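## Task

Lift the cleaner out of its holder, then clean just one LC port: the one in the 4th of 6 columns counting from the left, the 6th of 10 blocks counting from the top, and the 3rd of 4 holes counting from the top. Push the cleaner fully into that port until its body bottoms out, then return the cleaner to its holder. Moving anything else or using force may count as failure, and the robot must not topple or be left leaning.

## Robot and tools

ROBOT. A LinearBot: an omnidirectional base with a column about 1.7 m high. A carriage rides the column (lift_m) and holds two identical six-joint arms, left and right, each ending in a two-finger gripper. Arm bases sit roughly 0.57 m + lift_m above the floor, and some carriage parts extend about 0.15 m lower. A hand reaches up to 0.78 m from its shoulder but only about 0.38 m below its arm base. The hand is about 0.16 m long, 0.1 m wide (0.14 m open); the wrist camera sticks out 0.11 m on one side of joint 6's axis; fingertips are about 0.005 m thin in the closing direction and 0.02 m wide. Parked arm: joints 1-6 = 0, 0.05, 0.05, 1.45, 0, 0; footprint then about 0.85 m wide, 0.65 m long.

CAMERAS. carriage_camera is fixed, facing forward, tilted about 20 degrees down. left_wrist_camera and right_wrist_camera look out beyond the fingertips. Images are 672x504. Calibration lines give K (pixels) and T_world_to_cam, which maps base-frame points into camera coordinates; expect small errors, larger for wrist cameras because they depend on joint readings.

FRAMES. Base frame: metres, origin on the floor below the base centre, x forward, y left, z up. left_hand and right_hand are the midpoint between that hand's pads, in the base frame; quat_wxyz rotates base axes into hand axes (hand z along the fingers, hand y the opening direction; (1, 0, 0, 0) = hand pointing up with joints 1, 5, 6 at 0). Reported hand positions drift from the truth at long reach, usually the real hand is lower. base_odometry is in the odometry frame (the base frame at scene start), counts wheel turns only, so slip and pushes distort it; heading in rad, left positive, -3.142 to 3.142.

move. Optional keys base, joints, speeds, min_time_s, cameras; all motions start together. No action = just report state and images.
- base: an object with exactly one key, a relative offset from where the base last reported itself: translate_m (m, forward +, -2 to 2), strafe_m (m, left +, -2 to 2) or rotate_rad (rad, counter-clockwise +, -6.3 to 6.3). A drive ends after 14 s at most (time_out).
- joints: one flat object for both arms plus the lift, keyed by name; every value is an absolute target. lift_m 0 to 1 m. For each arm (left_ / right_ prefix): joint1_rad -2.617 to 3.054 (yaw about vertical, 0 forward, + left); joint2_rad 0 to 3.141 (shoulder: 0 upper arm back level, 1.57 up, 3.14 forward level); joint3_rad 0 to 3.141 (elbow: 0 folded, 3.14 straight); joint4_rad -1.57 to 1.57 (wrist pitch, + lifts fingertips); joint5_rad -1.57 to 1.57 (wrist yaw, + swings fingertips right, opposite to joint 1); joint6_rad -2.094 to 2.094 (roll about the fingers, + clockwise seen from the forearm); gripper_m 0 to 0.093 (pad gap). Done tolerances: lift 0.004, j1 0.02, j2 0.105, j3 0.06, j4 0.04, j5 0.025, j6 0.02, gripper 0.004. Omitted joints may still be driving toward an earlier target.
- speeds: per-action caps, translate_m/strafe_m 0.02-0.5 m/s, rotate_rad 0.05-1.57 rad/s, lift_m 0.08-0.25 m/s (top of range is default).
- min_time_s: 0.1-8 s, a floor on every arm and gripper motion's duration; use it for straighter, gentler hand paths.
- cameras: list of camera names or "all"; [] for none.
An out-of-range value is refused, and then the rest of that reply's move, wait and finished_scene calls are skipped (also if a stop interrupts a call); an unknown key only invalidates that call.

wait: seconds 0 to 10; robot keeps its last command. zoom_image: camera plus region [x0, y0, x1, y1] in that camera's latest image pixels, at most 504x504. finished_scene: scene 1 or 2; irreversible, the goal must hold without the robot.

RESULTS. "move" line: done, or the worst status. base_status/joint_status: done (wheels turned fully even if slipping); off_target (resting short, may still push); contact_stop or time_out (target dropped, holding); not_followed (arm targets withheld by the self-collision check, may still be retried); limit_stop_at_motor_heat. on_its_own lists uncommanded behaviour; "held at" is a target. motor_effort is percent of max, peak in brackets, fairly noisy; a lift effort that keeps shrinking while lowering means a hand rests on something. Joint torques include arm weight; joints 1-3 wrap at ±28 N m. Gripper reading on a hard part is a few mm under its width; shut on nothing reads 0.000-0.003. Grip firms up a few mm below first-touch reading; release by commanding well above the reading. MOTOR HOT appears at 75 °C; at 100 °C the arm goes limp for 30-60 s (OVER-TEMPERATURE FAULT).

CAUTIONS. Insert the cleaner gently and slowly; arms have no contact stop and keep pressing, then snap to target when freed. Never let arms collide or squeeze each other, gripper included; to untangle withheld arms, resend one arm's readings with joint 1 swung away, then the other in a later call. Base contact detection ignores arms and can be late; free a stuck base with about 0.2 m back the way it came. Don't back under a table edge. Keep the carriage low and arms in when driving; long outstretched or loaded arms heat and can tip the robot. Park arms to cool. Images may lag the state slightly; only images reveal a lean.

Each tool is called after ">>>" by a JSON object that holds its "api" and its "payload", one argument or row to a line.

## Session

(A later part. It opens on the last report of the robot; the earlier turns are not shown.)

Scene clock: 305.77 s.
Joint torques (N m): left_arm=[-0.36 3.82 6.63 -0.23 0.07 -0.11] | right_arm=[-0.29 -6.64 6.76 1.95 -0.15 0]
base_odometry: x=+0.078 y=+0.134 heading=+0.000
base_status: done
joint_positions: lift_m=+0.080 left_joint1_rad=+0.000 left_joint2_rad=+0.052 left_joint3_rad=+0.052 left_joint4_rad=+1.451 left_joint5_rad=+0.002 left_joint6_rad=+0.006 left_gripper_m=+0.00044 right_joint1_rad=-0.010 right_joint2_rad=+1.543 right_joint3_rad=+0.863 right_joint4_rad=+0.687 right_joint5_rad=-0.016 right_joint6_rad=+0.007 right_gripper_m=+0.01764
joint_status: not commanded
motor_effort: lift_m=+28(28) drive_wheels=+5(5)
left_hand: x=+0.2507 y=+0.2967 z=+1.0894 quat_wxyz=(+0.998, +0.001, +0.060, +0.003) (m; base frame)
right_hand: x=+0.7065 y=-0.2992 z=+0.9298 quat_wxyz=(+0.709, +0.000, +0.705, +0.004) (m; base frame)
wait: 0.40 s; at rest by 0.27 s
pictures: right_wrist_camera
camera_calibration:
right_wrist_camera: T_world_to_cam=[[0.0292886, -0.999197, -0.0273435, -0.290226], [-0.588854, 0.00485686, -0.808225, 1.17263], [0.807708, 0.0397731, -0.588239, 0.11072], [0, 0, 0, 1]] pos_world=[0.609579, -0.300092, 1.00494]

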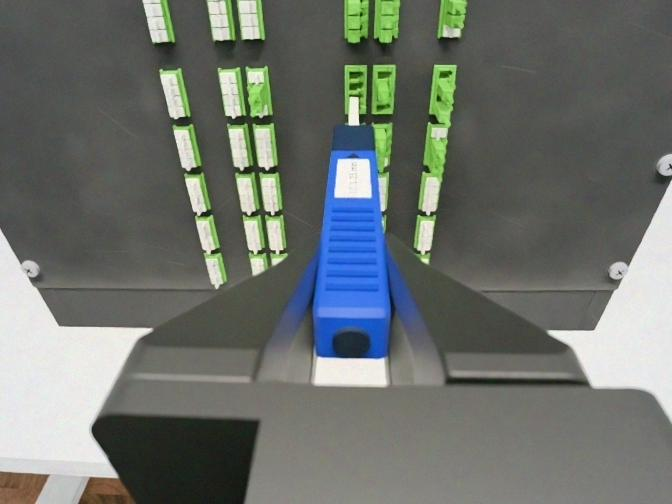

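>>> {"api": "move", "payload": {
  "joints": {"lift_m":0.0806},
  "cameras": []
}}

>>> {"api": "move", "payload": {
  "base": {"translate_m":0.002},
  "speeds": {"translate_m":0.02},
  "cameras": []
}}

>>> {"api": "wait", "payload": {
  "seconds": 0.3,
  "cameras": ["right_wrist_camera"]
}}

>>> {"api": "zoom_image", "payload": {
  "camera": "right_wrist_camera",
  "region": [330, 70, 380, 120]
}}

Scene clock: 309.17 s.
Joint torques (N m): left_arm=[-0.47 3.63 6.48 -0.2 0.08 -0.08] | right_arm=[-0.29 -6.65 6.79 1.96 -0.15 0]
move: done
base_odometry: x=+0.078 y=+0.134 heading=+0.000
base_status: not commanded
joint_positions: lift_m=+0.081 left_joint1_rad=+0.000 left_joint2_rad=+0.052 left_joint3_rad=+0.052 left_joint4_rad=+1.451 left_joint5_rad=+0.002 left_joint6_rad=+0.006 left_gripper_m=+0.00044 right_joint1_rad=-0.010 right_joint2_rad=+1.543 right_joint3_rad=+0.863 right_joint4_rad=+0.686 right_joint5_rad=-0.016 right_joint6_rad=+0.007 right_gripper_m=+0.01764
joint_status: all done
motor_effort: lift_m=+27(30) drive_wheels=+5(5)
left_hand: x=+0.2507 y=+0.2967 z=+1.0901 quat_wxyz=(+0.998, +0.001, +0.060, +0.003) (m; base frame)
right_hand: x=+0.7066 y=-0.2992 z=+0.9300 quat_wxyz=(+0.709, +0.000, +0.705, +0.004) (m; base frame)
pictures: none
No camera images: "cameras" was empty.

Scene clock: 309.83 s.
Joint torques (N m): left_arm=[-0.49 4.01 6.52 -0.14 0.11 -0.05] | right_arm=[-0.4 -6.6 6.75 1.96 -0.15 0]
move: done
base_odometry: x=+0.080 y=+0.134 heading=-0.001
base_status: done
joint_positions: lift_m=+0.081 left_joint1_rad=+0.000 left_joint2_rad=+0.052 left_joint3_rad=+0.052 left_joint4_rad=+1.451 left_joint5_rad=+0.002 left_joint6_rad=+0.006 left_gripper_m=+0.00044 right_joint1_rad=-0.010 right_joint2_rad=+1.543 right_joint3_rad=+0.862 right_joint4_rad=+0.686 right_joint5_rad=-0.016 right_joint6_rad=+0.007 right_gripper_m=+0.01764
joint_status: not commanded
motor_effort: lift_m=+27(28) drive_wheels=+4(10)
left_hand: x=+0.2506 y=+0.2967 z=+1.0901 quat_wxyz=(+0.998, +0.001, +0.060, +0.003) (m; base frame)
right_hand: x=+0.7065 y=-0.2992 z=+0.9297 quat_wxyz=(+0.709, +0.000, +0.705, +0.004) (m; base frame)
pictures: none
No camera images: "cameras" was empty.

Scene clock: 310.13 s.
Joint torques (N m): left_arm=[-0.39 3.47 6.74 -0.16 0.11 -0.08] | right_arm=[-0.36 -6.58 6.76 1.96 -0.15 0]
base_odometry: x=+0.080 y=+0.134 heading=-0.001
base_status: done
joint_positions: lift_m=+0.081 left_joint1_rad=+0.000 left_joint2_rad=+0.052 left_joint3_rad=+0.052 left_joint4_rad=+1.451 left_joint5_rad=+0.002 left_joint6_rad=+0.006 left_gripper_m=+0.00044 right_joint1_rad=-0.010 right_joint2_rad=+1.543 right_joint3_rad=+0.862 right_joint4_rad=+0.686 right_joint5_rad=-0.016 right_joint6_rad=+0.007 right_gripper_m=+0.01764
joint_status: not commanded
motor_effort: lift_m=+27(28) drive_wheels=+3(10)
left_hand: x=+0.2506 y=+0.2967 z=+1.0901 quat_wxyz=(+0.998, +0.001, +0.060, +0.003) (m; base frame)
right_hand: x=+0.7065 y=-0.2992 z=+0.9297 quat_wxyz=(+0.709, +0.000, +0.705, +0.004) (m; base frame)
wait: 0.30 s; at rest by 0.27 s
pictures: right_wrist_camera
camera_calibration:
right_wrist_camera: T_world_to_cam=[[0.0292363, -0.999197, -0.0273959, -0.290145], [-0.590424, 0.00485271, -0.807079, 1.17263], [0.806564, 0.0397712, -0.589808, 0.112891], [0, 0, 0, 1]] pos_world=[0.609778, -0.300092, 1.00504]

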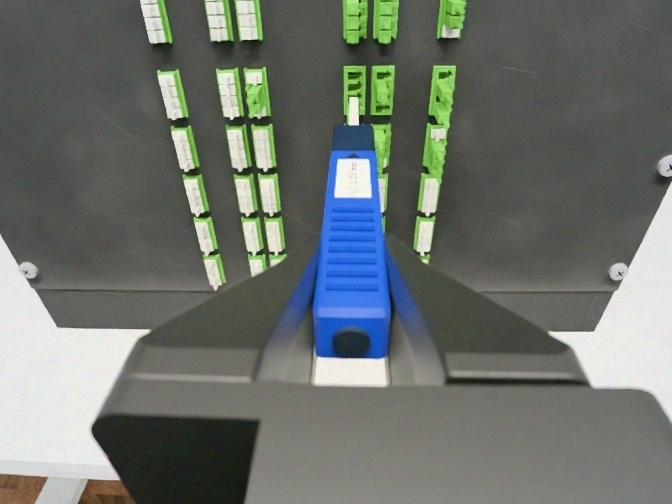

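Scaled by 10.080.

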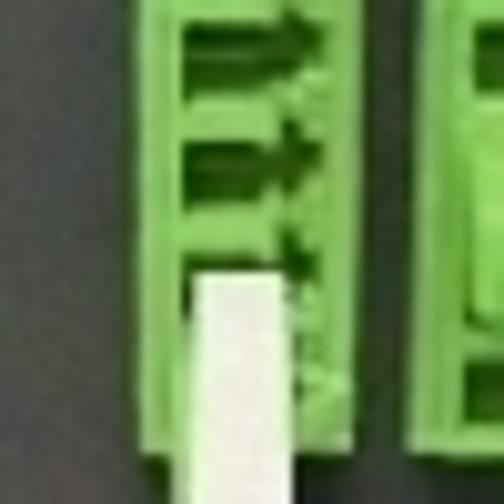

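>>> {"api": "move", "payload": {
  "joints": {"lift_m":0.0814},
  "base": {"strafe_m":0.0007},
  "speeds": {"strafe_m":0.02},
  "cameras": []
}}

>>> {"api": "wait", "payload": {
  "seconds": 0.4,
  "cameras": ["right_wrist_camera"]
}}

>>> {"api": "zoom_image", "payload": {
  "camera": "right_wrist_camera",
  "region": [330, 70, 380, 120]
}}

Scene clock: 310.80 s.
Joint torques (N m): left_arm=[-0.36 3.84 6.5 -0.17 0.04 -0.09] | right_arm=[-0.36 -6.79 6.84 1.96 -0.14 0]
move: done
base_odometry: x=+0.080 y=+0.135 heading=-0.001
base_status: done
joint_positions: lift_m=+0.081 left_joint1_rad=+0.000 left_joint2_rad=+0.052 left_joint3_rad=+0.052 left_joint4_rad=+1.451 left_joint5_rad=+0.002 left_joint6_rad=+0.006 left_gripper_m=+0.00044 right_joint1_rad=-0.010 right_joint2_rad=+1.544 right_joint3_rad=+0.862 right_joint4_rad=+0.685 right_joint5_rad=-0.016 right_joint6_rad=+0.007 right_gripper_m=+0.01764
joint_status: all done
motor_effort: lift_m=+27(31) drive_wheels=+4(5)
left_hand: x=+0.2506 y=+0.2967 z=+1.0909 quat_wxyz=(+0.998, +0.001, +0.060, +0.003) (m; base frame)
right_hand: x=+0.7066 y=-0.2992 z=+0.9303 quat_wxyz=(+0.708, +0.000, +0.706, +0.004) (m; base frame)
pictures: none
No camera images: "cameras" was empty.

Scene clock: 311.20 s.
Joint torques (N m): left_arm=[-0.34 3.74 6.72 -0.23 0.11 0] | right_arm=[-0.35 -6.68 6.76 1.96 -0.15 0]
base_odometry: x=+0.080 y=+0.135 heading=-0.001
base_status: done
joint_positions: lift_m=+0.081 left_joint1_rad=+0.000 left_joint2_rad=+0.052 left_joint3_rad=+0.052 left_joint4_rad=+1.451 left_joint5_rad=+0.002 left_joint6_rad=+0.006 left_gripper_m=+0.00044 right_joint1_rad=-0.010 right_joint2_rad=+1.544 right_joint3_rad=+0.862 right_joint4_rad=+0.685 right_joint5_rad=-0.016 right_joint6_rad=+0.007 right_gripper_m=+0.01764
joint_status: all done
motor_effort: lift_m=+27(31) drive_wheels=+4(5)
left_hand: x=+0.2506 y=+0.2967 z=+1.0909 quat_wxyz=(+0.998, +0.001, +0.060, +0.003) (m; base frame)
right_hand: x=+0.7066 y=-0.2992 z=+0.9303 quat_wxyz=(+0.708, +0.000, +0.706, +0.004) (m; base frame)
wait: 0.40 s; at rest by 0.27 s
pictures: right_wrist_camera
camera_calibration:
right_wrist_camera: T_world_to_cam=[[0.0292154, -0.999197, -0.0274164, -0.290095], [-0.591006, 0.004853, -0.806653, 1.17318], [0.806138, 0.0397699, -0.590389, 0.114067], [0, 0, 0, 1]] pos_world=[0.609877, -0.300092, 1.00574]

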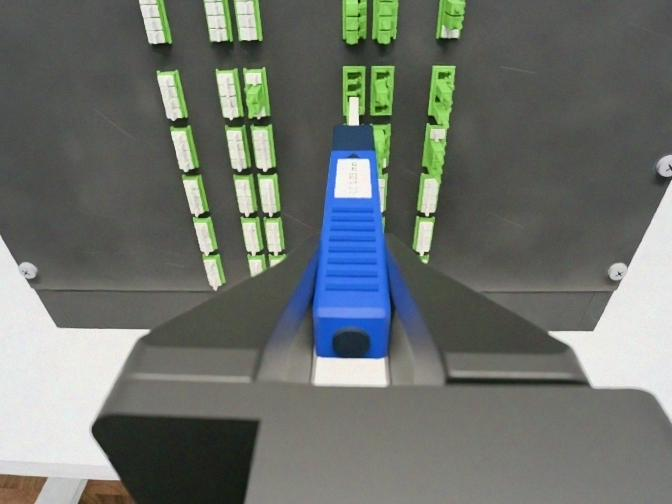

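Scaled by 10.080.

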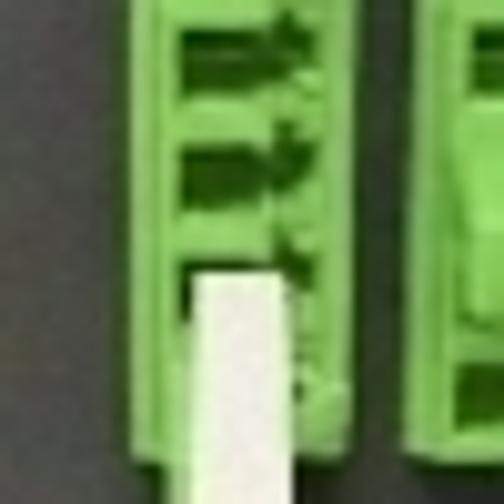

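>>> {"api": "move", "payload": {
  "joints": {"lift_m":0.0817},
  "base": {"strafe_m":0.0012},
  "speeds": {"strafe_m":0.02},
  "cameras": []
}}

>>> {"api": "wait", "payload": {
  "seconds": 0.4,
  "cameras": ["right_wrist_camera"]
}}

>>> {"api": "zoom_image", "payload": {
  "camera": "right_wrist_camera",
  "region": [330, 70, 380, 120]
}}

Scene clock: 311.97 s.
Joint torques (N m): left_arm=[-0.32 3.7 6.48 -0.14 0.09 -0.09] | right_arm=[-0.35 -6.68 6.8 1.98 -0.15 0.01]
move: done
base_odometry: x=+0.080 y=+0.136 heading=-0.002
base_status: done
joint_positions: lift_m=+0.082 left_joint1_rad=+0.000 left_joint2_rad=+0.052 left_joint3_rad=+0.052 left_joint4_rad=+1.451 left_joint5_rad=+0.001 left_joint6_rad=+0.005 left_gripper_m=+0.00044 right_joint1_rad=-0.010 right_joint2_rad=+1.544 right_joint3_rad=+0.862 right_joint4_rad=+0.685 right_joint5_rad=-0.016 right_joint6_rad=+0.007 right_gripper_m=+0.01764
joint_status: all done
motor_effort: lift_m=+28(28) drive_wheels=+6(7)
left_hand: x=+0.2506 y=+0.2968 z=+1.0911 quat_wxyz=(+0.998, +0.001, +0.060, +0.002) (m; base frame)
right_hand: x=+0.7066 y=-0.2992 z=+0.9304 quat_wxyz=(+0.708, +0.000, +0.706, +0.004) (m; base frame)
pictures: none
No camera images: "cameras" was empty.

Scene clock: 312.37 s.
Joint torques (N m): left_arm=[-0.49 3.74 6.63 -0.19 0.09 -0.08] | right_arm=[-0.38 -6.68 6.79 1.96 -0.15 0]
base_odometry: x=+0.080 y=+0.136 heading=-0.002
base_status: done
joint_positions: lift_m=+0.082 left_joint1_rad=+0.000 left_joint2_rad=+0.052 left_joint3_rad=+0.052 left_joint4_rad=+1.451 left_joint5_rad=+0.001 left_joint6_rad=+0.005 left_gripper_m=+0.00044 right_joint1_rad=-0.010 right_joint2_rad=+1.544 right_joint3_rad=+0.862 right_joint4_rad=+0.685 right_joint5_rad=-0.016 right_joint6_rad=+0.007 right_gripper_m=+0.01764
joint_status: all done
motor_effort: lift_m=+28(28) drive_wheels=+6(7)
left_hand: x=+0.2506 y=+0.2968 z=+1.0911 quat_wxyz=(+0.998, +0.001, +0.060, +0.002) (m; base frame)
right_hand: x=+0.7066 y=-0.2992 z=+0.9304 quat_wxyz=(+0.708, +0.000, +0.706, +0.004) (m; base frame)
wait: 0.40 s; at rest by 0.27 s
pictures: right_wrist_camera
camera_calibration:
right_wrist_camera: T_world_to_cam=[[0.0292038, -0.999197, -0.0274282, -0.290074], [-0.591297, 0.00485492, -0.80644, 1.17322], [0.805925, 0.0397693, -0.59068, 0.114548], [0, 0, 0, 1]] pos_world=[0.609877, -0.300092, 1.00584]

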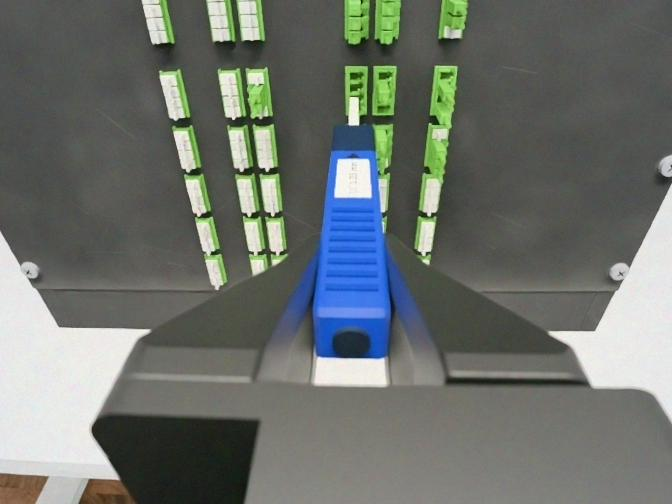

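Scaled by 10.080.

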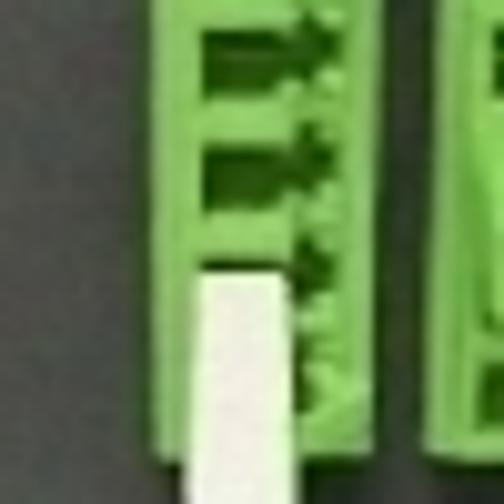

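>>> {"api": "move", "payload": {
  "base": {"translate_m":0.005},
  "speeds": {"translate_m":0.02},
  "cameras": []
}}

>>> {"api": "wait", "payload": {
  "seconds": 0.3,
  "cameras": ["right_wrist_camera"]
}}

>>> {"api": "zoom_image", "payload": {
  "camera": "right_wrist_camera",
  "region": [330, 70, 380, 120]
}}

>>> {"api": "move", "payload": {
  "base": {"translate_m":0.007},
  "speeds": {"translate_m":0.02},
  "cameras": []
}}

>>> {"api": "wait", "payload": {
  "seconds": 0.3,
  "cameras": ["right_wrist_camera"]
}}

>>> {"api": "zoom_image", "payload": {
  "camera": "right_wrist_camera",
  "region": [330, 70, 380, 120]
}}

Scene clock: 313.30 s.
Joint torques (N m): left_arm=[-0.46 3.77 6.48 -0.16 0.05 -0.09] | right_arm=[-0.36 -6.74 6.86 1.97 -0.14 0.01]
move: done
base_odometry: x=+0.085 y=+0.135 heading=-0.003
base_status: done
joint_positions: lift_m=+0.082 left_joint1_rad=+0.000 left_joint2_rad=+0.052 left_joint3_rad=+0.052 left_joint4_rad=+1.451 left_joint5_rad=+0.001 left_joint6_rad=+0.005 left_gripper_m=+0.00044 right_joint1_rad=-0.010 right_joint2_rad=+1.544 right_joint3_rad=+0.861 right_joint4_rad=+0.685 right_joint5_rad=-0.016 right_joint6_rad=+0.007 right_gripper_m=+0.01764
joint_status: not commanded
motor_effort: lift_m=+27(28) drive_wheels=+5(12)
left_hand: x=+0.2505 y=+0.2968 z=+1.0912 quat_wxyz=(+0.998, +0.001, +0.060, +0.002) (m; base frame)
right_hand: x=+0.7065 y=-0.2992 z=+0.9300 quat_wxyz=(+0.708, +0.000, +0.706, +0.004) (m; base frame)
pictures: none
No camera images: "cameras" was empty.

Scene clock: 313.60 s.
Joint torques (N m): left_arm=[-0.46 3.47 6.52 -0.29 0.09 -0.08] | right_arm=[-0.36 -6.65 6.82 1.96 -0.15 0.01]
base_odometry: x=+0.085 y=+0.135 heading=-0.003
base_status: done
joint_positions: lift_m=+0.082 left_joint1_rad=+0.000 left_joint2_rad=+0.052 left_joint3_rad=+0.052 left_joint4_rad=+1.451 left_joint5_rad=+0.001 left_joint6_rad=+0.005 left_gripper_m=+0.00044 right_joint1_rad=-0.010 right_joint2_rad=+1.544 right_joint3_rad=+0.861 right_joint4_rad=+0.685 right_joint5_rad=-0.016 right_joint6_rad=+0.007 right_gripper_m=+0.01764
joint_status: not commanded
motor_effort: lift_m=+28(28) drive_wheels=+5(12)
left_hand: x=+0.2505 y=+0.2968 z=+1.0912 quat_wxyz=(+0.998, +0.001, +0.060, +0.002) (m; base frame)
right_hand: x=+0.7065 y=-0.2992 z=+0.9300 quat_wxyz=(+0.708, +0.000, +0.706, +0.004) (m; base frame)
wait: 0.30 s; at rest by 0.27 s
pictures: right_wrist_camera
camera_calibration:
right_wrist_camera: T_world_to_cam=[[0.0291859, -0.999197, -0.0274504, -0.290046], [-0.591925, 0.00485243, -0.805978, 1.17284], [0.805464, 0.0397718, -0.591309, 0.115365], [0, 0, 0, 1]] pos_world=[0.609777, -0.300092, 1.00554]

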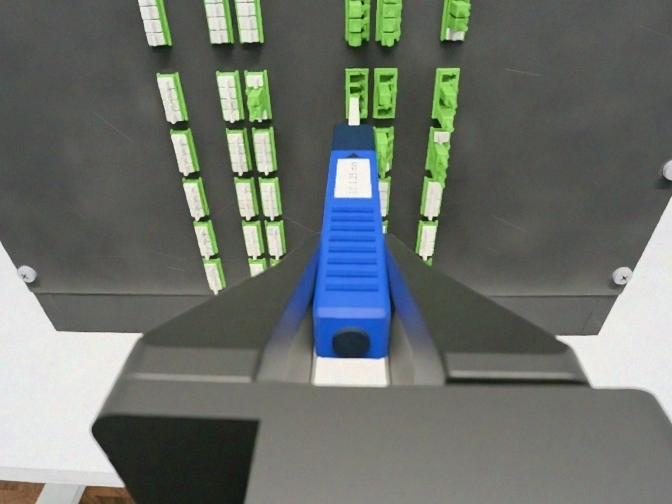

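Scaled by 10.080.

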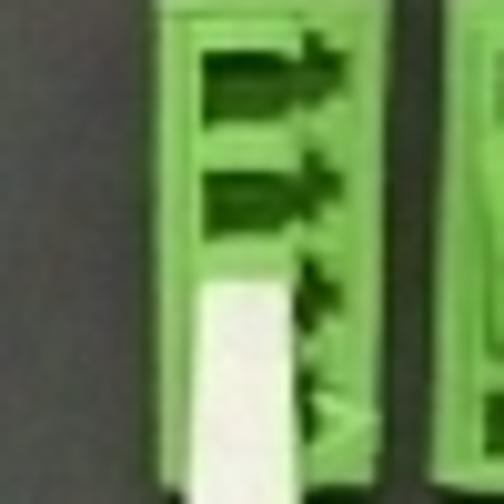

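Scene clock: 314.40 s.
Joint torques (N m): left_arm=[-0.38 3.77 6.52 -0.16 0.03 -0.07] | right_arm=[-0.31 -6.68 6.82 1.97 -0.15 0.01]
move: done
base_odometry: x=+0.092 y=+0.136 heading=-0.003
base_status: done
joint_positions: lift_m=+0.082 left_joint1_rad=+0.000 left_joint2_rad=+0.052 left_joint3_rad=+0.052 left_joint4_rad=+1.451 left_joint5_rad=+0.001 left_joint6_rad=+0.005 left_gripper_m=+0.00044 right_joint1_rad=-0.010 right_joint2_rad=+1.544 right_joint3_rad=+0.861 right_joint4_rad=+0.685 right_joint5_rad=-0.016 right_joint6_rad=+0.007 right_gripper_m=+0.01764
joint_status: not commanded
motor_effort: lift_m=+27(28) drive_wheels=-2(12)
left_hand: x=+0.2505 y=+0.2968 z=+1.0912 quat_wxyz=(+0.998, +0.001, +0.060, +0.002) (m; base frame)
right_hand: x=+0.7065 y=-0.2992 z=+0.9300 quat_wxyz=(+0.708, +0.000, +0.706, +0.004) (m; base frame)
pictures: none
No camera images: "cameras" was empty.

Scene clock: 314.70 s.
Joint torques (N m): left_arm=[-0.47 3.81 6.52 -0.17 0.05 -0.11] | right_arm=[-0.32 -6.68 6.86 1.96 -0.15 0.01]
base_odometry: x=+0.092 y=+0.136 heading=-0.003
base_status: done
joint_positions: lift_m=+0.082 left_joint1_rad=+0.000 left_joint2_rad=+0.052 left_joint3_rad=+0.052 left_joint4_rad=+1.451 left_joint5_rad=+0.001 left_joint6_rad=+0.005 left_gripper_m=+0.00044 right_joint1_rad=-0.010 right_joint2_rad=+1.544 right_joint3_rad=+0.861 right_joint4_rad=+0.685 right_joint5_rad=-0.016 right_joint6_rad=+0.007 right_gripper_m=+0.01764
joint_status: not commanded
motor_effort: lift_m=+28(28) drive_wheels=-2(12)
left_hand: x=+0.2505 y=+0.2968 z=+1.0912 quat_wxyz=(+0.998, +0.001, +0.060, +0.002) (m; base frame)
right_hand: x=+0.7065 y=-0.2992 z=+0.9300 quat_wxyz=(+0.708, +0.000, +0.706, +0.004) (m; base frame)
wait: 0.30 s; at rest by 0.27 s
pictures: right_wrist_camera
camera_calibration:
right_wrist_camera: T_world_to_cam=[[0.0291859, -0.999197, -0.0274504, -0.290046], [-0.591925, 0.00485243, -0.805978, 1.17284], [0.805464, 0.0397718, -0.591309, 0.115365], [0, 0, 0, 1]] pos_world=[0.609777, -0.300092, 1.00554]

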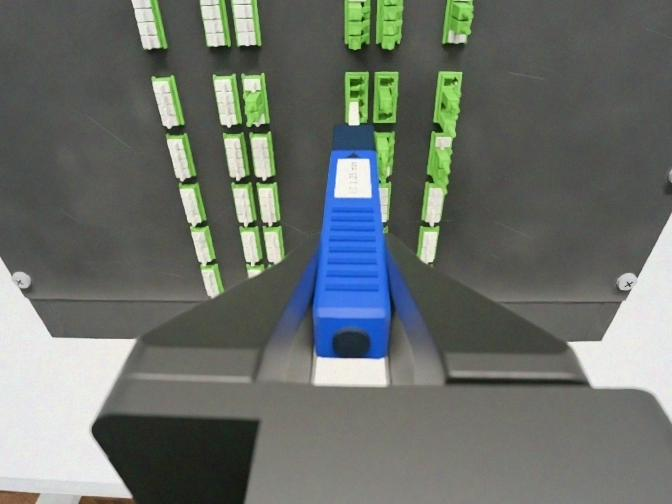

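Scaled by 10.080.

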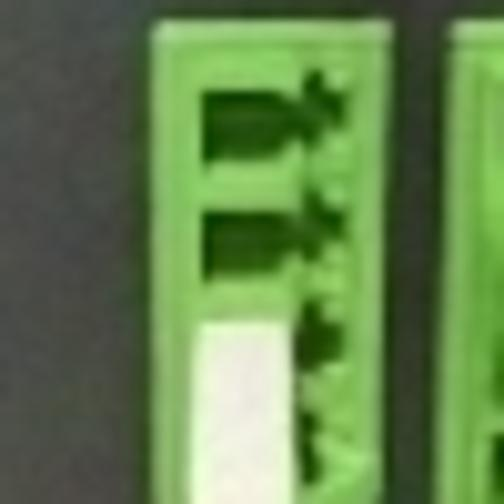

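>>> {"api": "move", "payload": {
  "base": {"translate_m":0.008},
  "speeds": {"translate_m":0.02},
  "cameras": ["right_wrist_camera"]
}}

>>> {"api": "zoom_image", "payload": {
  "camera": "right_wrist_camera",
  "region": [330, 70, 380, 120]
}}

>>> {"api": "move", "payload": {
  "base": {"translate_m":0.005},
  "speeds": {"translate_m":0.02},
  "cameras": ["right_wrist_camera"]
}}

Scene clock: 315.70 s.
Joint torques (N m): left_arm=[-0.31 3.54 6.56 -0.27 0.08 -0.08] | right_arm=[-0.32 -6.69 6.9 1.99 -0.16 0.01]
move: done
base_odometry: x=+0.100 y=+0.136 heading=-0.003
base_status: done
joint_positions: lift_m=+0.082 left_joint1_rad=+0.000 left_joint2_rad=+0.052 left_joint3_rad=+0.052 left_joint4_rad=+1.451 left_joint5_rad=+0.001 left_joint6_rad=+0.005 left_gripper_m=+0.00044 right_joint1_rad=-0.010 right_joint2_rad=+1.544 right_joint3_rad=+0.861 right_joint4_rad=+0.685 right_joint5_rad=-0.016 right_joint6_rad=+0.007 right_gripper_m=+0.01764
joint_status: not commanded
motor_effort: lift_m=+27(28) drive_wheels=+2(13)
left_hand: x=+0.2505 y=+0.2968 z=+1.0912 quat_wxyz=(+0.998, +0.001, +0.060, +0.002) (m; base frame)
right_hand: x=+0.7065 y=-0.2992 z=+0.9300 quat_wxyz=(+0.708, +0.000, +0.706, +0.004) (m; base frame)
pictures: right_wrist_camera
camera_calibration:
right_wrist_camera: T_world_to_cam=[[0.0291859, -0.999197, -0.0274504, -0.290046], [-0.591925, 0.00485243, -0.805978, 1.17284], [0.805464, 0.0397718, -0.591309, 0.115365], [0, 0, 0, 1]] pos_world=[0.609777, -0.300092, 1.00554]

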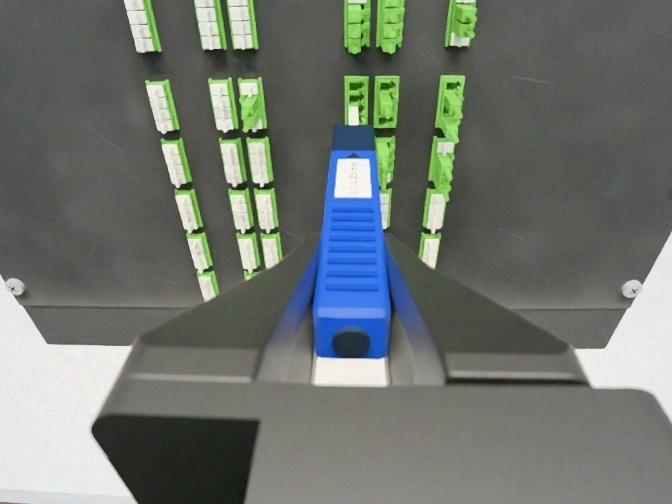

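Scaled by 10.080.

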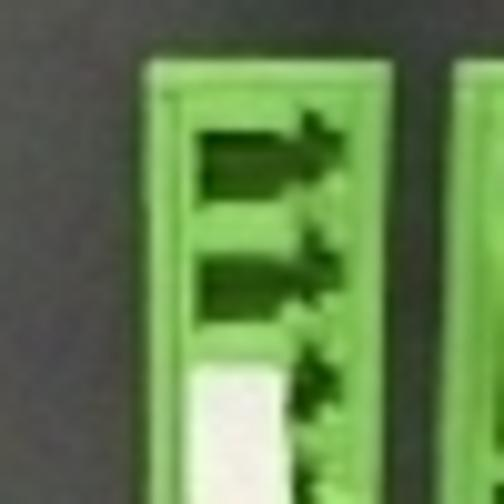

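Scene clock: 316.37 s.
Joint torques (N m): left_arm=[-0.42 3.89 6.67 -0.24 0.06 -0.07] | right_arm=[-0.29 -6.58 7.49 1.89 -0.14 0]
move: done
base_odometry: x=+0.105 y=+0.136 heading=-0.003
base_status: done
joint_positions: lift_m=+0.082 left_joint1_rad=+0.000 left_joint2_rad=+0.052 left_joint3_rad=+0.052 left_joint4_rad=+1.451 left_joint5_rad=+0.001 left_joint6_rad=+0.005 left_gripper_m=+0.00044 right_joint1_rad=-0.010 right_joint2_rad=+1.542 right_joint3_rad=+0.854 right_joint4_rad=+0.692 right_joint5_rad=-0.016 right_joint6_rad=+0.007 right_gripper_m=+0.01764
joint_status: not commanded
motor_effort: lift_m=+27(28) drive_wheels=+4(12)
left_hand: x=+0.2505 y=+0.2968 z=+1.0912 quat_wxyz=(+0.998, +0.001, +0.060, +0.002) (m; base frame)
right_hand: x=+0.7055 y=-0.2992 z=+0.9291 quat_wxyz=(+0.709, +0.000, +0.706, +0.004) (m; base frame)
pictures: right_wrist_camera
camera_calibration:
right_wrist_camera: T_world_to_cam=[[0.0292258, -0.999197, -0.0274061, -0.29001], [-0.590715, 0.00485286, -0.806866, 1.17154], [0.806351, 0.0397705, -0.590099, 0.113901], [0, 0, 0, 1]] pos_world=[0.608678, -0.299992, 1.00454]

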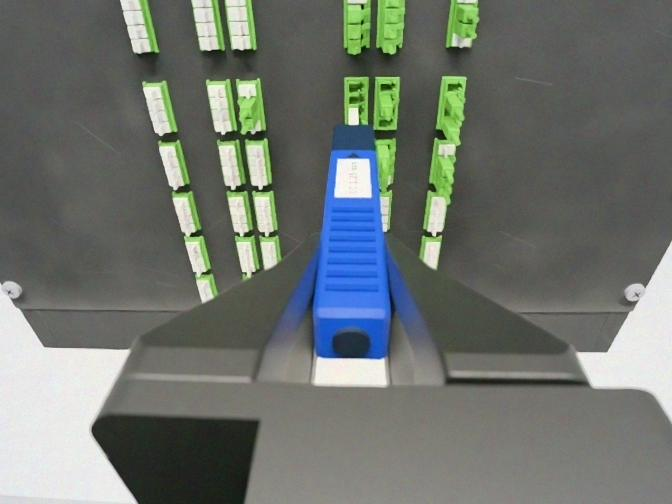

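>>> {"api": "move", "payload": {
  "base": {"translate_m":0.006},
  "speeds": {"translate_m":0.02},
  "cameras": ["right_wrist_camera"]
}}

>>> {"api": "move", "payload": {
  "base": {"translate_m":0.005},
  "speeds": {"translate_m":0.02},
  "cameras": ["right_wrist_camera"]
}}

>>> {"api": "zoom_image", "payload": {
  "camera": "right_wrist_camera",
  "region": [300, 60, 400, 160]
}}

Scene clock: 318.57 s.
Joint torques (N m): left_arm=[-0.42 3.74 6.54 -0.22 0.1 -0.06] | right_arm=[-0.29 -4.48 9.01 1.89 -0.13 0.01]
move: done
base_odometry: x=+0.111 y=+0.136 heading=-0.004
base_status: done
joint_positions: lift_m=+0.082 left_joint1_rad=+0.000 left_joint2_rad=+0.052 left_joint3_rad=+0.052 left_joint4_rad=+1.451 left_joint5_rad=+0.001 left_joint6_rad=+0.005 left_gripper_m=+0.00044 right_joint1_rad=-0.010 right_joint2_rad=+1.524 right_joint3_rad=+0.837 right_joint4_rad=+0.692 right_joint5_rad=-0.017 right_joint6_rad=+0.007 right_gripper_m=+0.01764
joint_status: not commanded
motor_effort: lift_m=+27(28) drive_wheels=+6(14)
left_hand: x=+0.2505 y=+0.2968 z=+1.0912 quat_wxyz=(+0.998, +0.001, +0.060, +0.002) (m; base frame)
right_hand: x=+0.7007 y=-0.2991 z=+0.9293 quat_wxyz=(+0.709, +0.000, +0.705, +0.005) (m; base frame)
pictures: right_wrist_camera
camera_calibration:
right_wrist_camera: T_world_to_cam=[[0.0300246, -0.999175, -0.02733, -0.290318], [-0.590117, 0.00434924, -0.807306, 1.16872], [0.806759, 0.0403669, -0.5895, 0.117157], [0, 0, 0, 1]] pos_world=[0.603878, -0.299891, 1.00464]

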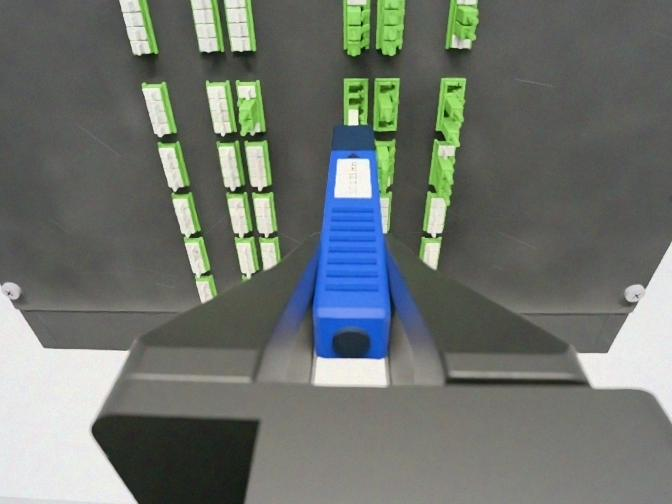

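Scene clock: 319.20 s.
Joint torques (N m): left_arm=[-0.31 3.55 6.54 -0.14 0.08 -0.11] | right_arm=[-0.36 -2.61 10.14 1.96 -0.11 0.01]
move: done
base_odometry: x=+0.116 y=+0.136 heading=-0.004
base_status: done
joint_positions: lift_m=+0.082 left_joint1_rad=+0.000 left_joint2_rad=+0.052 left_joint3_rad=+0.052 left_joint4_rad=+1.452 left_joint5_rad=+0.001 left_joint6_rad=+0.005 left_gripper_m=+0.00044 right_joint1_rad=-0.010 right_joint2_rad=+1.507 right_joint3_rad=+0.825 right_joint4_rad=+0.685 right_joint5_rad=-0.020 right_joint6_rad=+0.007 right_gripper_m=+0.01764
joint_status: not commanded
motor_effort: lift_m=+27(28) drive_wheels=+8(16)
left_hand: x=+0.2504 y=+0.2968 z=+1.0912 quat_wxyz=(+0.998, +0.001, +0.060, +0.002) (m; base frame)
right_hand: x=+0.6968 y=-0.2985 z=+0.9299 quat_wxyz=(+0.708, -0.001, +0.706, +0.006) (m; base frame)
pictures: right_wrist_camera
camera_calibration:
right_wrist_camera: T_world_to_cam=[[0.0330049, -0.999078, -0.0274611, -0.29161], [-0.591319, 0.00263157, -0.806434, 1.16636], [0.805762, 0.0428546, -0.590686, 0.123165], [0, 0, 0, 1]] pos_world=[0.600076, -0.299688, 1.00534]

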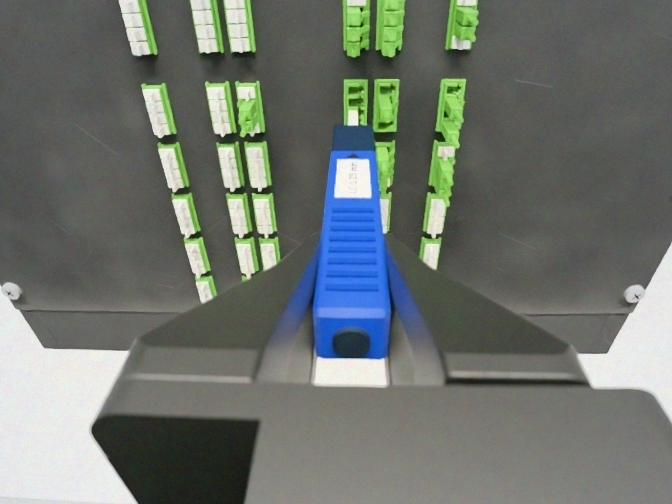

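Scaled by 5.040.

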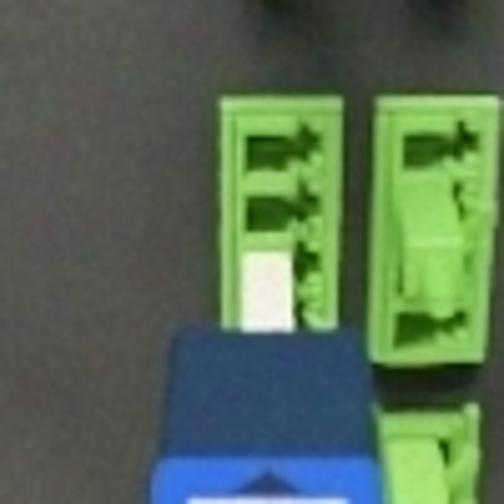

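>>> {"api": "move", "payload": {
  "base": {"translate_m":0.004},
  "speeds": {"translate_m":0.02},
  "cameras": ["right_wrist_camera"]
}}

>>> {"api": "move", "payload": {
  "base": {"translate_m":-0.045},
  "speeds": {"translate_m":0.04},
  "cameras": ["right_wrist_camera"]
}}

>>> {"api": "move", "payload": {
  "base": {"translate_m":-0.14},
  "speeds": {"translate_m":0.1},
  "cameras": ["right_wrist_camera"]
}}

>>> {"api": "move", "payload": {
  "base": {"strafe_m":-0.338},
  "speeds": {"strafe_m":0.2},
  "joints": {"lift_m":0.15},
  "cameras": []
}}

Scene clock: 319.97 s.
Joint torques (N m): left_arm=[-0.49 3.55 6.5 -0.12 0.12 -0.08] | right_arm=[-0.25 -1.14 10.86 2.05 -0.08 0]
move: done
base_odometry: x=+0.120 y=+0.136 heading=-0.004
base_status: done
joint_positions: lift_m=+0.082 left_joint1_rad=+0.000 left_joint2_rad=+0.052 left_joint3_rad=+0.052 left_joint4_rad=+1.452 left_joint5_rad=+0.001 left_joint6_rad=+0.005 left_gripper_m=+0.00044 right_joint1_rad=-0.010 right_joint2_rad=+1.493 right_joint3_rad=+0.817 right_joint4_rad=+0.677 right_joint5_rad=-0.023 right_joint6_rad=+0.007 right_gripper_m=+0.01764
joint_status: not commanded
motor_effort: lift_m=+28(28) drive_wheels=+10(17)
left_hand: x=+0.2504 y=+0.2968 z=+1.0912 quat_wxyz=(+0.998, +0.001, +0.060, +0.002) (m; base frame)
right_hand: x=+0.6938 y=-0.2979 z=+0.9304 quat_wxyz=(+0.707, -0.002, +0.707, +0.007) (m; base frame)
pictures: right_wrist_camera
camera_calibration:
right_wrist_camera: T_world_to_cam=[[0.0359375, -0.998975, -0.0275044, -0.292874], [-0.593473, 0.000809905, -0.804854, 1.16456], [0.804052, 0.0452476, -0.592835, 0.129701], [0, 0, 0, 1]] pos_world=[0.597374, -0.299385, 1.00614]

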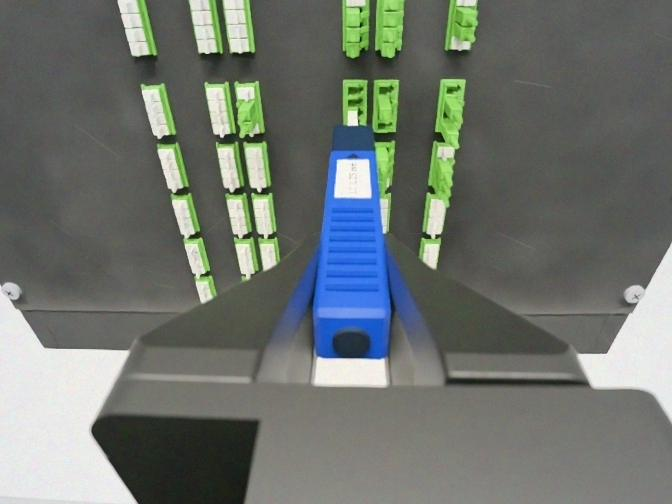

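Scene clock: 321.57 s.
Joint torques (N m): left_arm=[-0.47 3.62 6.34 -0.19 0.08 -0.07] | right_arm=[-0.31 -6.41 7.97 1.8 -0.06 0]
move: done
base_odometry: x=+0.075 y=+0.136 heading=-0.005
base_status: done
joint_positions: lift_m=+0.082 left_joint1_rad=+0.000 left_joint2_rad=+0.052 left_joint3_rad=+0.052 left_joint4_rad=+1.451 left_joint5_rad=+0.001 left_joint6_rad=+0.005 left_gripper_m=+0.00044 right_joint1_rad=-0.010 right_joint2_rad=+1.541 right_joint3_rad=+0.849 right_joint4_rad=+0.700 right_joint5_rad=-0.023 right_joint6_rad=+0.007 right_gripper_m=+0.01764
joint_status: not commanded
motor_effort: lift_m=+27(28) drive_wheels=+5(12)
left_hand: x=+0.2505 y=+0.2968 z=+1.0912 quat_wxyz=(+0.998, +0.001, +0.060, +0.002) (m; base frame)
right_hand: x=+0.7047 y=-0.2980 z=+0.9288 quat_wxyz=(+0.710, -0.002, +0.705, +0.007) (m; base frame)
pictures: right_wrist_camera
camera_calibration:
right_wrist_camera: T_world_to_cam=[[0.0365325, -0.998962, -0.0271983, -0.294075], [-0.588256, 0.000504577, -0.808674, 1.16946], [0.807849, 0.0455425, -0.587628, 0.112533], [0, 0, 0, 1]] pos_world=[0.607777, -0.299485, 1.00384]

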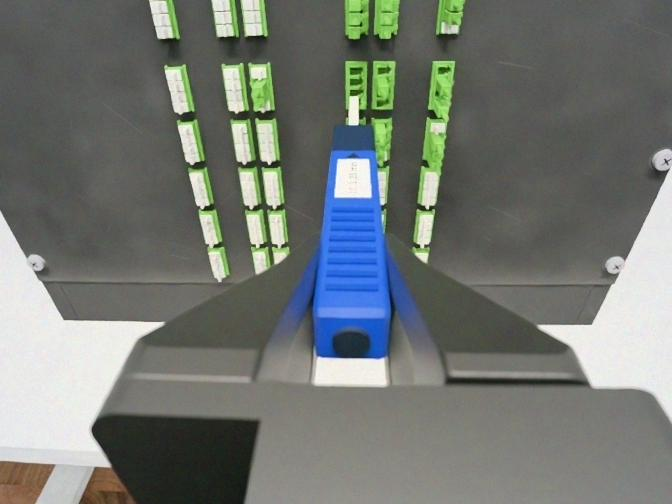

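Scene clock: 323.67 s.
Joint torques (N m): left_arm=[-0.28 3.7 6.53 -0.22 0.15 -0.07] | right_arm=[-0.31 -6.42 7.97 1.9 -0.06 0]
move: done
base_odometry: x=-0.065 y=+0.137 heading=-0.005
base_status: done
joint_positions: lift_m=+0.082 left_joint1_rad=+0.000 left_joint2_rad=+0.052 left_joint3_rad=+0.052 left_joint4_rad=+1.450 left_joint5_rad=+0.001 left_joint6_rad=+0.005 left_gripper_m=+0.00044 right_joint1_rad=-0.010 right_joint2_rad=+1.542 right_joint3_rad=+0.849 right_joint4_rad=+0.690 right_joint5_rad=-0.023 right_joint6_rad=+0.007 right_gripper_m=+0.01764
joint_status: not commanded
motor_effort: lift_m=+27(28) drive_wheels=-1(15)
left_hand: x=+0.2508 y=+0.2968 z=+1.0911 quat_wxyz=(+0.998, +0.001, +0.060, +0.002) (m; base frame)
right_hand: x=+0.7048 y=-0.2980 z=+0.9260 quat_wxyz=(+0.706, -0.002, +0.708, +0.007) (m; base frame)
pictures: right_wrist_camera
camera_calibration:
right_wrist_camera: T_world_to_cam=[[0.0362583, -0.998958, -0.0277286, -0.293457], [-0.596813, 0.000610119, -0.80238, 1.16746], [0.801561, 0.0456417, -0.596169, 0.123163], [0, 0, 0, 1]] pos_world=[0.608671, -0.299485, 1.00203]

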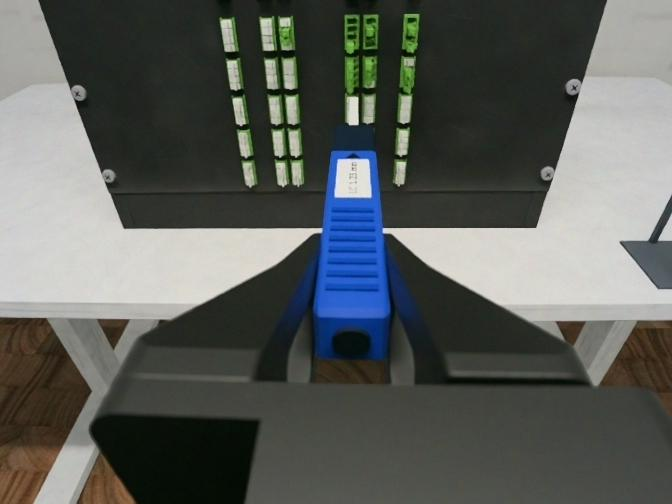

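Scene clock: 326.57 s.
Joint torques (N m): left_arm=[-0.36 3.81 6.54 -0.23 0.08 -0.11] | right_arm=[-0.42 -7.15 7.92 1.99 -0.06 0]
move: done
base_odometry: x=-0.067 y=-0.201 heading=-0.005
base_status: done
joint_positions: lift_m=+0.150 left_joint1_rad=+0.000 left_joint2_rad=+0.051 left_joint3_rad=+0.052 left_joint4_rad=+1.450 left_joint5_rad=+0.001 left_joint6_rad=+0.005 left_gripper_m=+0.00044 right_joint1_rad=-0.009 right_joint2_rad=+1.548 right_joint3_rad=+0.849 right_joint4_rad=+0.683 right_joint5_rad=-0.023 right_joint6_rad=+0.007 right_gripper_m=+0.01764
joint_status: all done
motor_effort: lift_m=+26(32) drive_wheels=-3(11)
left_hand: x=+0.2507 y=+0.2969 z=+1.1596 quat_wxyz=(+0.998, +0.000, +0.060, +0.002) (m; base frame)
right_hand: x=+0.7057 y=-0.2974 z=+0.9898 quat_wxyz=(+0.701, -0.003, +0.713, +0.007) (m; base frame)
pictures: none
No camera images: "cameras" was empty.

>>> {"api": "move", "payload": {
  "base": {"rotate_rad":0.006},
  "joints": {"right_joint3_rad":0.9,"right_joint2_rad":1.49,"right_joint4_rad":0.72,"right_joint5_rad":0.0},
  "min_time_s": 0.8,
  "cameras": []
}}

>>> {"api": "move", "payload": {
  "base": {"translate_m":0.176},
  "speeds": {"translate_m":0.12},
  "joints": {"right_joint3_rad":0.858,"right_joint2_rad":1.55,"right_joint4_rad":0.685},
  "min_time_s": 1.2,
  "cameras": ["right_wrist_camera"]
}}

>>> {"api": "move", "payload": {
  "joints": {"lift_m":0.118},
  "speeds": {"lift_m":0.1},
  "cameras": ["right_wrist_camera"]
}}

>>> {"api": "zoom_image", "payload": {
  "camera": "right_wrist_camera",
  "region": [280, 90, 420, 230]
}}

Scene clock: 328.00 s.
Joint torques (N m): left_arm=[-0.29 3.78 6.56 -0.21 0.08 -0.12] | right_arm=[-0.44 -9.88 9.18 2.12 -0.01 0.01]
move: done
base_odometry: x=-0.067 y=-0.201 heading=+0.000
base_status: done
joint_positions: lift_m=+0.150 left_joint1_rad=+0.000 left_joint2_rad=+0.051 left_joint3_rad=+0.052 left_joint4_rad=+1.451 left_joint5_rad=+0.001 left_joint6_rad=+0.005 left_gripper_m=+0.00044 right_joint1_rad=-0.009 right_joint2_rad=+1.515 right_joint3_rad=+0.878 right_joint4_rad=+0.701 right_joint5_rad=-0.010 right_joint6_rad=+0.007 right_gripper_m=+0.01764
joint_status: all done
motor_effort: lift_m=+26(26) drive_wheels=-7(10)
left_hand: x=+0.2505 y=+0.2969 z=+1.1596 quat_wxyz=(+0.998, +0.000, +0.060, +0.002) (m; base frame)
right_hand: x=+0.7030 y=-0.2998 z=+1.0240 quat_wxyz=(+0.730, +0.002, +0.684, +0.002) (m; base frame)
pictures: none
No camera images: "cameras" was empty.

Scene clock: 330.37 s.
Joint torques (N m): left_arm=[-0.42 3.71 6.68 -0.21 0.12 -0.06] | right_arm=[-0.42 -6.52 6.69 1.92 -0.02 0]
move: done
base_odometry: x=+0.109 y=-0.201 heading=-0.001
base_status: done
joint_positions: lift_m=+0.150 left_joint1_rad=+0.000 left_joint2_rad=+0.051 left_joint3_rad=+0.052 left_joint4_rad=+1.452 left_joint5_rad=+0.001 left_joint6_rad=+0.005 left_gripper_m=+0.00044 right_joint1_rad=-0.009 right_joint2_rad=+1.539 right_joint3_rad=+0.863 right_joint4_rad=+0.690 right_joint5_rad=-0.010 right_joint6_rad=+0.007 right_gripper_m=+0.01764
joint_status: all done
motor_effort: lift_m=+26(26) drive_wheels=-6(16)
left_hand: x=+0.2503 y=+0.2969 z=+1.1597 quat_wxyz=(+0.998, +0.000, +0.059, +0.002) (m; base frame)
right_hand: x=+0.7060 y=-0.3000 z=+1.0028 quat_wxyz=(+0.712, +0.002, +0.702, +0.002) (m; base frame)
pictures: right_wrist_camera
camera_calibration:
right_wrist_camera: T_world_to_cam=[[0.0237524, -0.99935, -0.0271035, -0.285258], [-0.582628, 0.00819347, -0.812698, 1.23246], [0.812392, 0.0350947, -0.582055, 0.143226], [0, 0, 0, 1]] pos_world=[0.608485, -0.300198, 1.07725]

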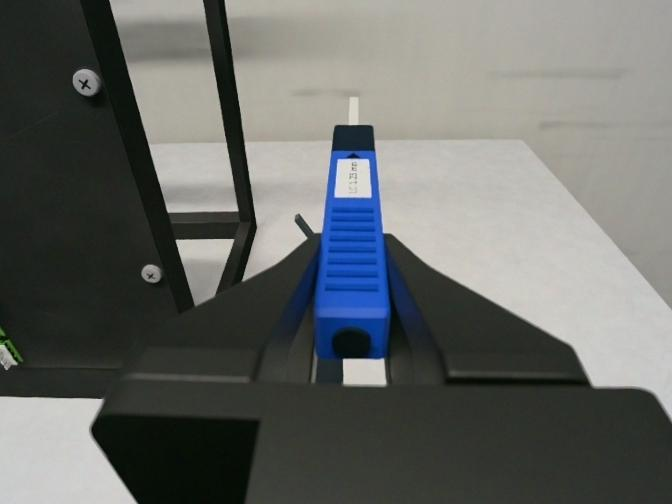

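Scene clock: 331.07 s.
Joint torques (N m): left_arm=[-0.28 3.73 6.6 -0.22 0.07 -0.11] | right_arm=[-0.4 -6.9 7.09 1.99 -0.03 0]
move: done
base_odometry: x=+0.109 y=-0.201 heading=-0.001
base_status: not commanded
joint_positions: lift_m=+0.118 left_joint1_rad=+0.000 left_joint2_rad=+0.051 left_joint3_rad=+0.052 left_joint4_rad=+1.452 left_joint5_rad=+0.001 left_joint6_rad=+0.005 left_gripper_m=+0.00044 right_joint1_rad=-0.009 right_joint2_rad=+1.543 right_joint3_rad=+0.858 right_joint4_rad=+0.682 right_joint5_rad=-0.009 right_joint6_rad=+0.007 right_gripper_m=+0.01764
joint_status: all done
motor_effort: lift_m=+28(29) drive_wheels=-5(6)
left_hand: x=+0.2503 y=+0.2969 z=+1.1274 quat_wxyz=(+0.998, +0.000, +0.059, +0.002) (m; base frame)
right_hand: x=+0.7060 y=-0.3001 z=+0.9648 quat_wxyz=(+0.706, +0.002, +0.708, +0.002) (m; base frame)
pictures: right_wrist_camera
camera_calibration:
right_wrist_camera: T_world_to_cam=[[0.0229772, -0.999355, -0.0276034, -0.285385], [-0.595562, 0.008494, -0.803264, 1.20164], [0.80298, 0.0348963, -0.594983, 0.14014], [0, 0, 0, 1]] pos_world=[0.609676, -0.300298, 1.04073]

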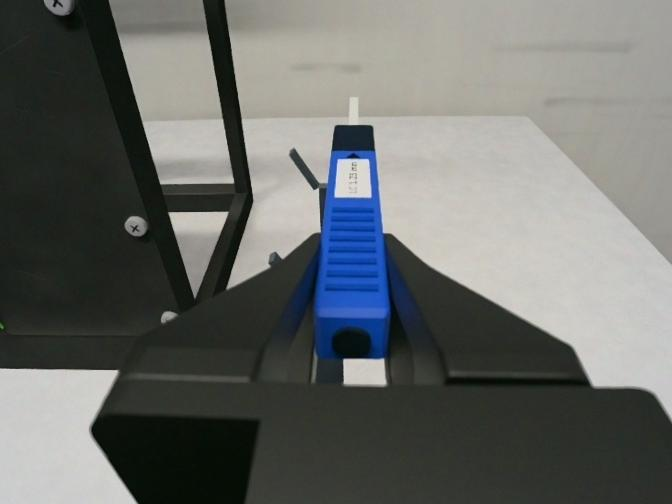

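Scaled by 3.600.

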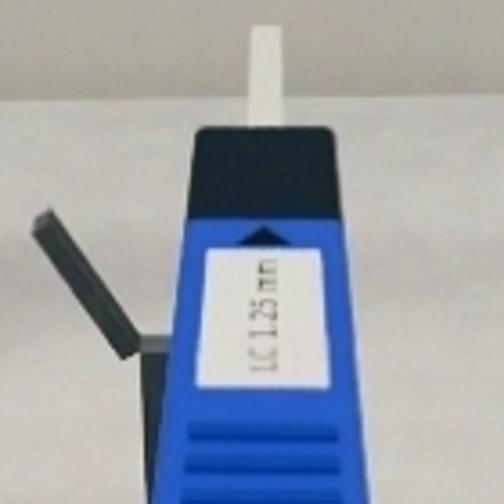

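>>> {"api": "move", "payload": {
  "joints": {"lift_m":0.145},
  "cameras": []
}}

>>> {"api": "move", "payload": {
  "base": {"strafe_m":0.019},
  "speeds": {"strafe_m":0.06},
  "cameras": []
}}

>>> {"api": "move", "payload": {
  "joints": {"right_joint3_rad":0.9,"right_joint2_rad":1.5,"right_joint4_rad":0.72},
  "min_time_s": 0.8,
  "cameras": []
}}

>>> {"api": "move", "payload": {
  "joints": {"right_joint3_rad":0.858,"right_joint2_rad":1.545,"right_joint4_rad":0.685,"lift_m":0.118},
  "min_time_s": 1.2,
  "cameras": ["right_wrist_camera"]
}}

>>> {"api": "zoom_image", "payload": {
  "camera": "right_wrist_camera",
  "region": [280, 90, 420, 230]
}}

Scene clock: 331.93 s.
Joint torques (N m): left_arm=[-0.5 3.77 6.53 -0.25 0.13 -0.07] | right_arm=[-0.4 -7.16 7.31 1.98 -0.02 0]
move: done
base_odometry: x=+0.109 y=-0.201 heading=-0.001
base_status: not commanded
joint_positions: lift_m=+0.145 left_joint1_rad=+0.000 left_joint2_rad=+0.051 left_joint3_rad=+0.052 left_joint4_rad=+1.452 left_joint5_rad=+0.001 left_joint6_rad=+0.005 left_gripper_m=+0.00044 right_joint1_rad=-0.009 right_joint2_rad=+1.545 right_joint3_rad=+0.856 right_joint4_rad=+0.683 right_joint5_rad=-0.009 right_joint6_rad=+0.007 right_gripper_m=+0.01764
joint_status: all done
motor_effort: lift_m=+25(33) drive_wheels=+6(7)
left_hand: x=+0.2503 y=+0.2969 z=+1.1547 quat_wxyz=(+0.998, +0.000, +0.059, +0.002) (m; base frame)
right_hand: x=+0.7061 y=-0.3001 z=+0.9902 quat_wxyz=(+0.705, +0.003, +0.709, +0.002) (m; base frame)
pictures: none
No camera images: "cameras" was empty.

Scene clock: 332.80 s.
Joint torques (N m): left_arm=[-0.31 3.64 6.64 -0.21 0.07 -0.1] | right_arm=[-0.29 -7.12 7.32 1.98 -0.05 0.01]
move: done
base_odometry: x=+0.109 y=-0.183 heading=-0.002
base_status: done
joint_positions: lift_m=+0.145 left_joint1_rad=-0.001 left_joint2_rad=+0.051 left_joint3_rad=+0.052 left_joint4_rad=+1.451 left_joint5_rad=+0.001 left_joint6_rad=+0.005 left_gripper_m=+0.00044 right_joint1_rad=-0.010 right_joint2_rad=+1.545 right_joint3_rad=+0.856 right_joint4_rad=+0.683 right_joint5_rad=-0.007 right_joint6_rad=+0.007 right_gripper_m=+0.01764
joint_status: not commanded
motor_effort: lift_m=+25(26) drive_wheels=-6(15)
left_hand: x=+0.2504 y=+0.2969 z=+1.1547 quat_wxyz=(+0.998, +0.000, +0.060, +0.002) (m; base frame)
right_hand: x=+0.7061 y=-0.3006 z=+0.9901 quat_wxyz=(+0.705, +0.003, +0.709, +0.001) (m; base frame)
pictures: none
No camera images: "cameras" was empty.

Scene clock: 333.90 s.
Joint torques (N m): left_arm=[-0.28 3.78 6.58 -0.21 0.08 -0.05] | right_arm=[-0.35 -10.09 9.18 2.15 -0.05 0]
move: done
base_odometry: x=+0.109 y=-0.183 heading=-0.002
base_status: not commanded
joint_positions: lift_m=+0.145 left_joint1_rad=-0.001 left_joint2_rad=+0.051 left_joint3_rad=+0.052 left_joint4_rad=+1.451 left_joint5_rad=+0.001 left_joint6_rad=+0.005 left_gripper_m=+0.00044 right_joint1_rad=-0.010 right_joint2_rad=+1.526 right_joint3_rad=+0.878 right_joint4_rad=+0.699 right_joint5_rad=-0.007 right_joint6_rad=+0.007 right_gripper_m=+0.01764
joint_status: all done
motor_effort: lift_m=+26(26) drive_wheels=-6(6)
left_hand: x=+0.2504 y=+0.2969 z=+1.1547 quat_wxyz=(+0.998, +0.000, +0.060, +0.002) (m; base frame)
right_hand: x=+0.7050 y=-0.3006 z=+1.0133 quat_wxyz=(+0.725, +0.003, +0.689, +0.001) (m; base frame)
pictures: none
No camera images: "cameras" was empty.

Scene clock: 335.40 s.
Joint torques (N m): left_arm=[-0.32 3.79 6.54 -0.16 0.11 -0.07] | right_arm=[-0.32 -6.3 6.72 1.87 -0.05 0]
move: done
base_odometry: x=+0.109 y=-0.183 heading=-0.002
base_status: not commanded
joint_positions: lift_m=+0.118 left_joint1_rad=-0.001 left_joint2_rad=+0.051 left_joint3_rad=+0.051 left_joint4_rad=+1.451 left_joint5_rad=+0.001 left_joint6_rad=+0.005 left_gripper_m=+0.00044 right_joint1_rad=-0.010 right_joint2_rad=+1.533 right_joint3_rad=+0.863 right_joint4_rad=+0.693 right_joint5_rad=-0.007 right_joint6_rad=+0.007 right_gripper_m=+0.01764
joint_status: all done
motor_effort: lift_m=+28(30) drive_wheels=+7(7)
left_hand: x=+0.2504 y=+0.2969 z=+1.1272 quat_wxyz=(+0.998, +0.000, +0.060, +0.002) (m; base frame)
right_hand: x=+0.7049 y=-0.3006 z=+0.9739 quat_wxyz=(+0.715, +0.003, +0.699, +0.001) (m; base frame)
pictures: right_wrist_camera
camera_calibration:
right_wrist_camera: T_world_to_cam=[[0.0209577, -0.999419, -0.026876, -0.284989], [-0.575754, 0.00991209, -0.817563, 1.20879], [0.817355, 0.0326082, -0.575211, 0.116406], [0, 0, 0, 1]] pos_world=[0.60679, -0.300601, 1.04756]

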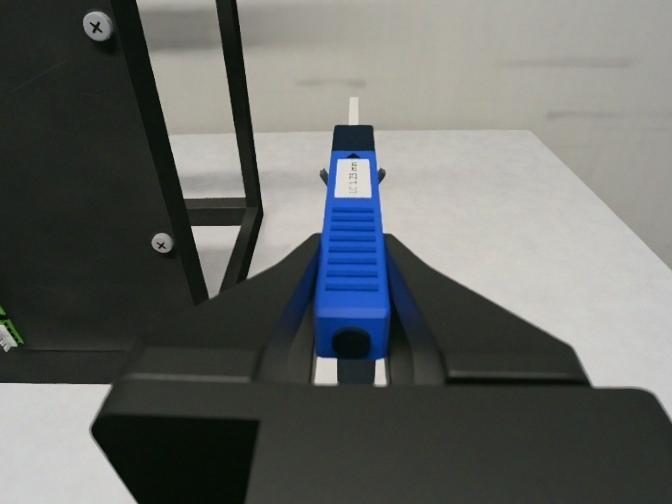

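Scaled by 3.600.

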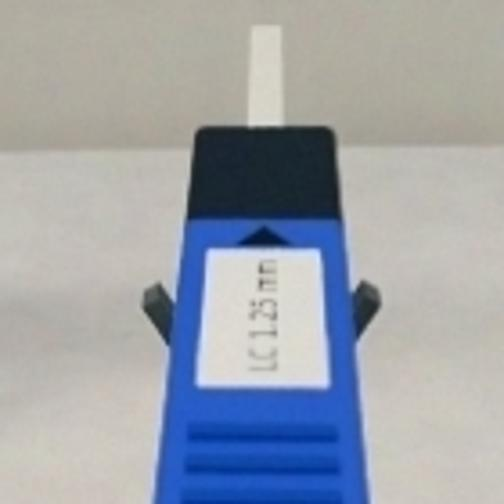

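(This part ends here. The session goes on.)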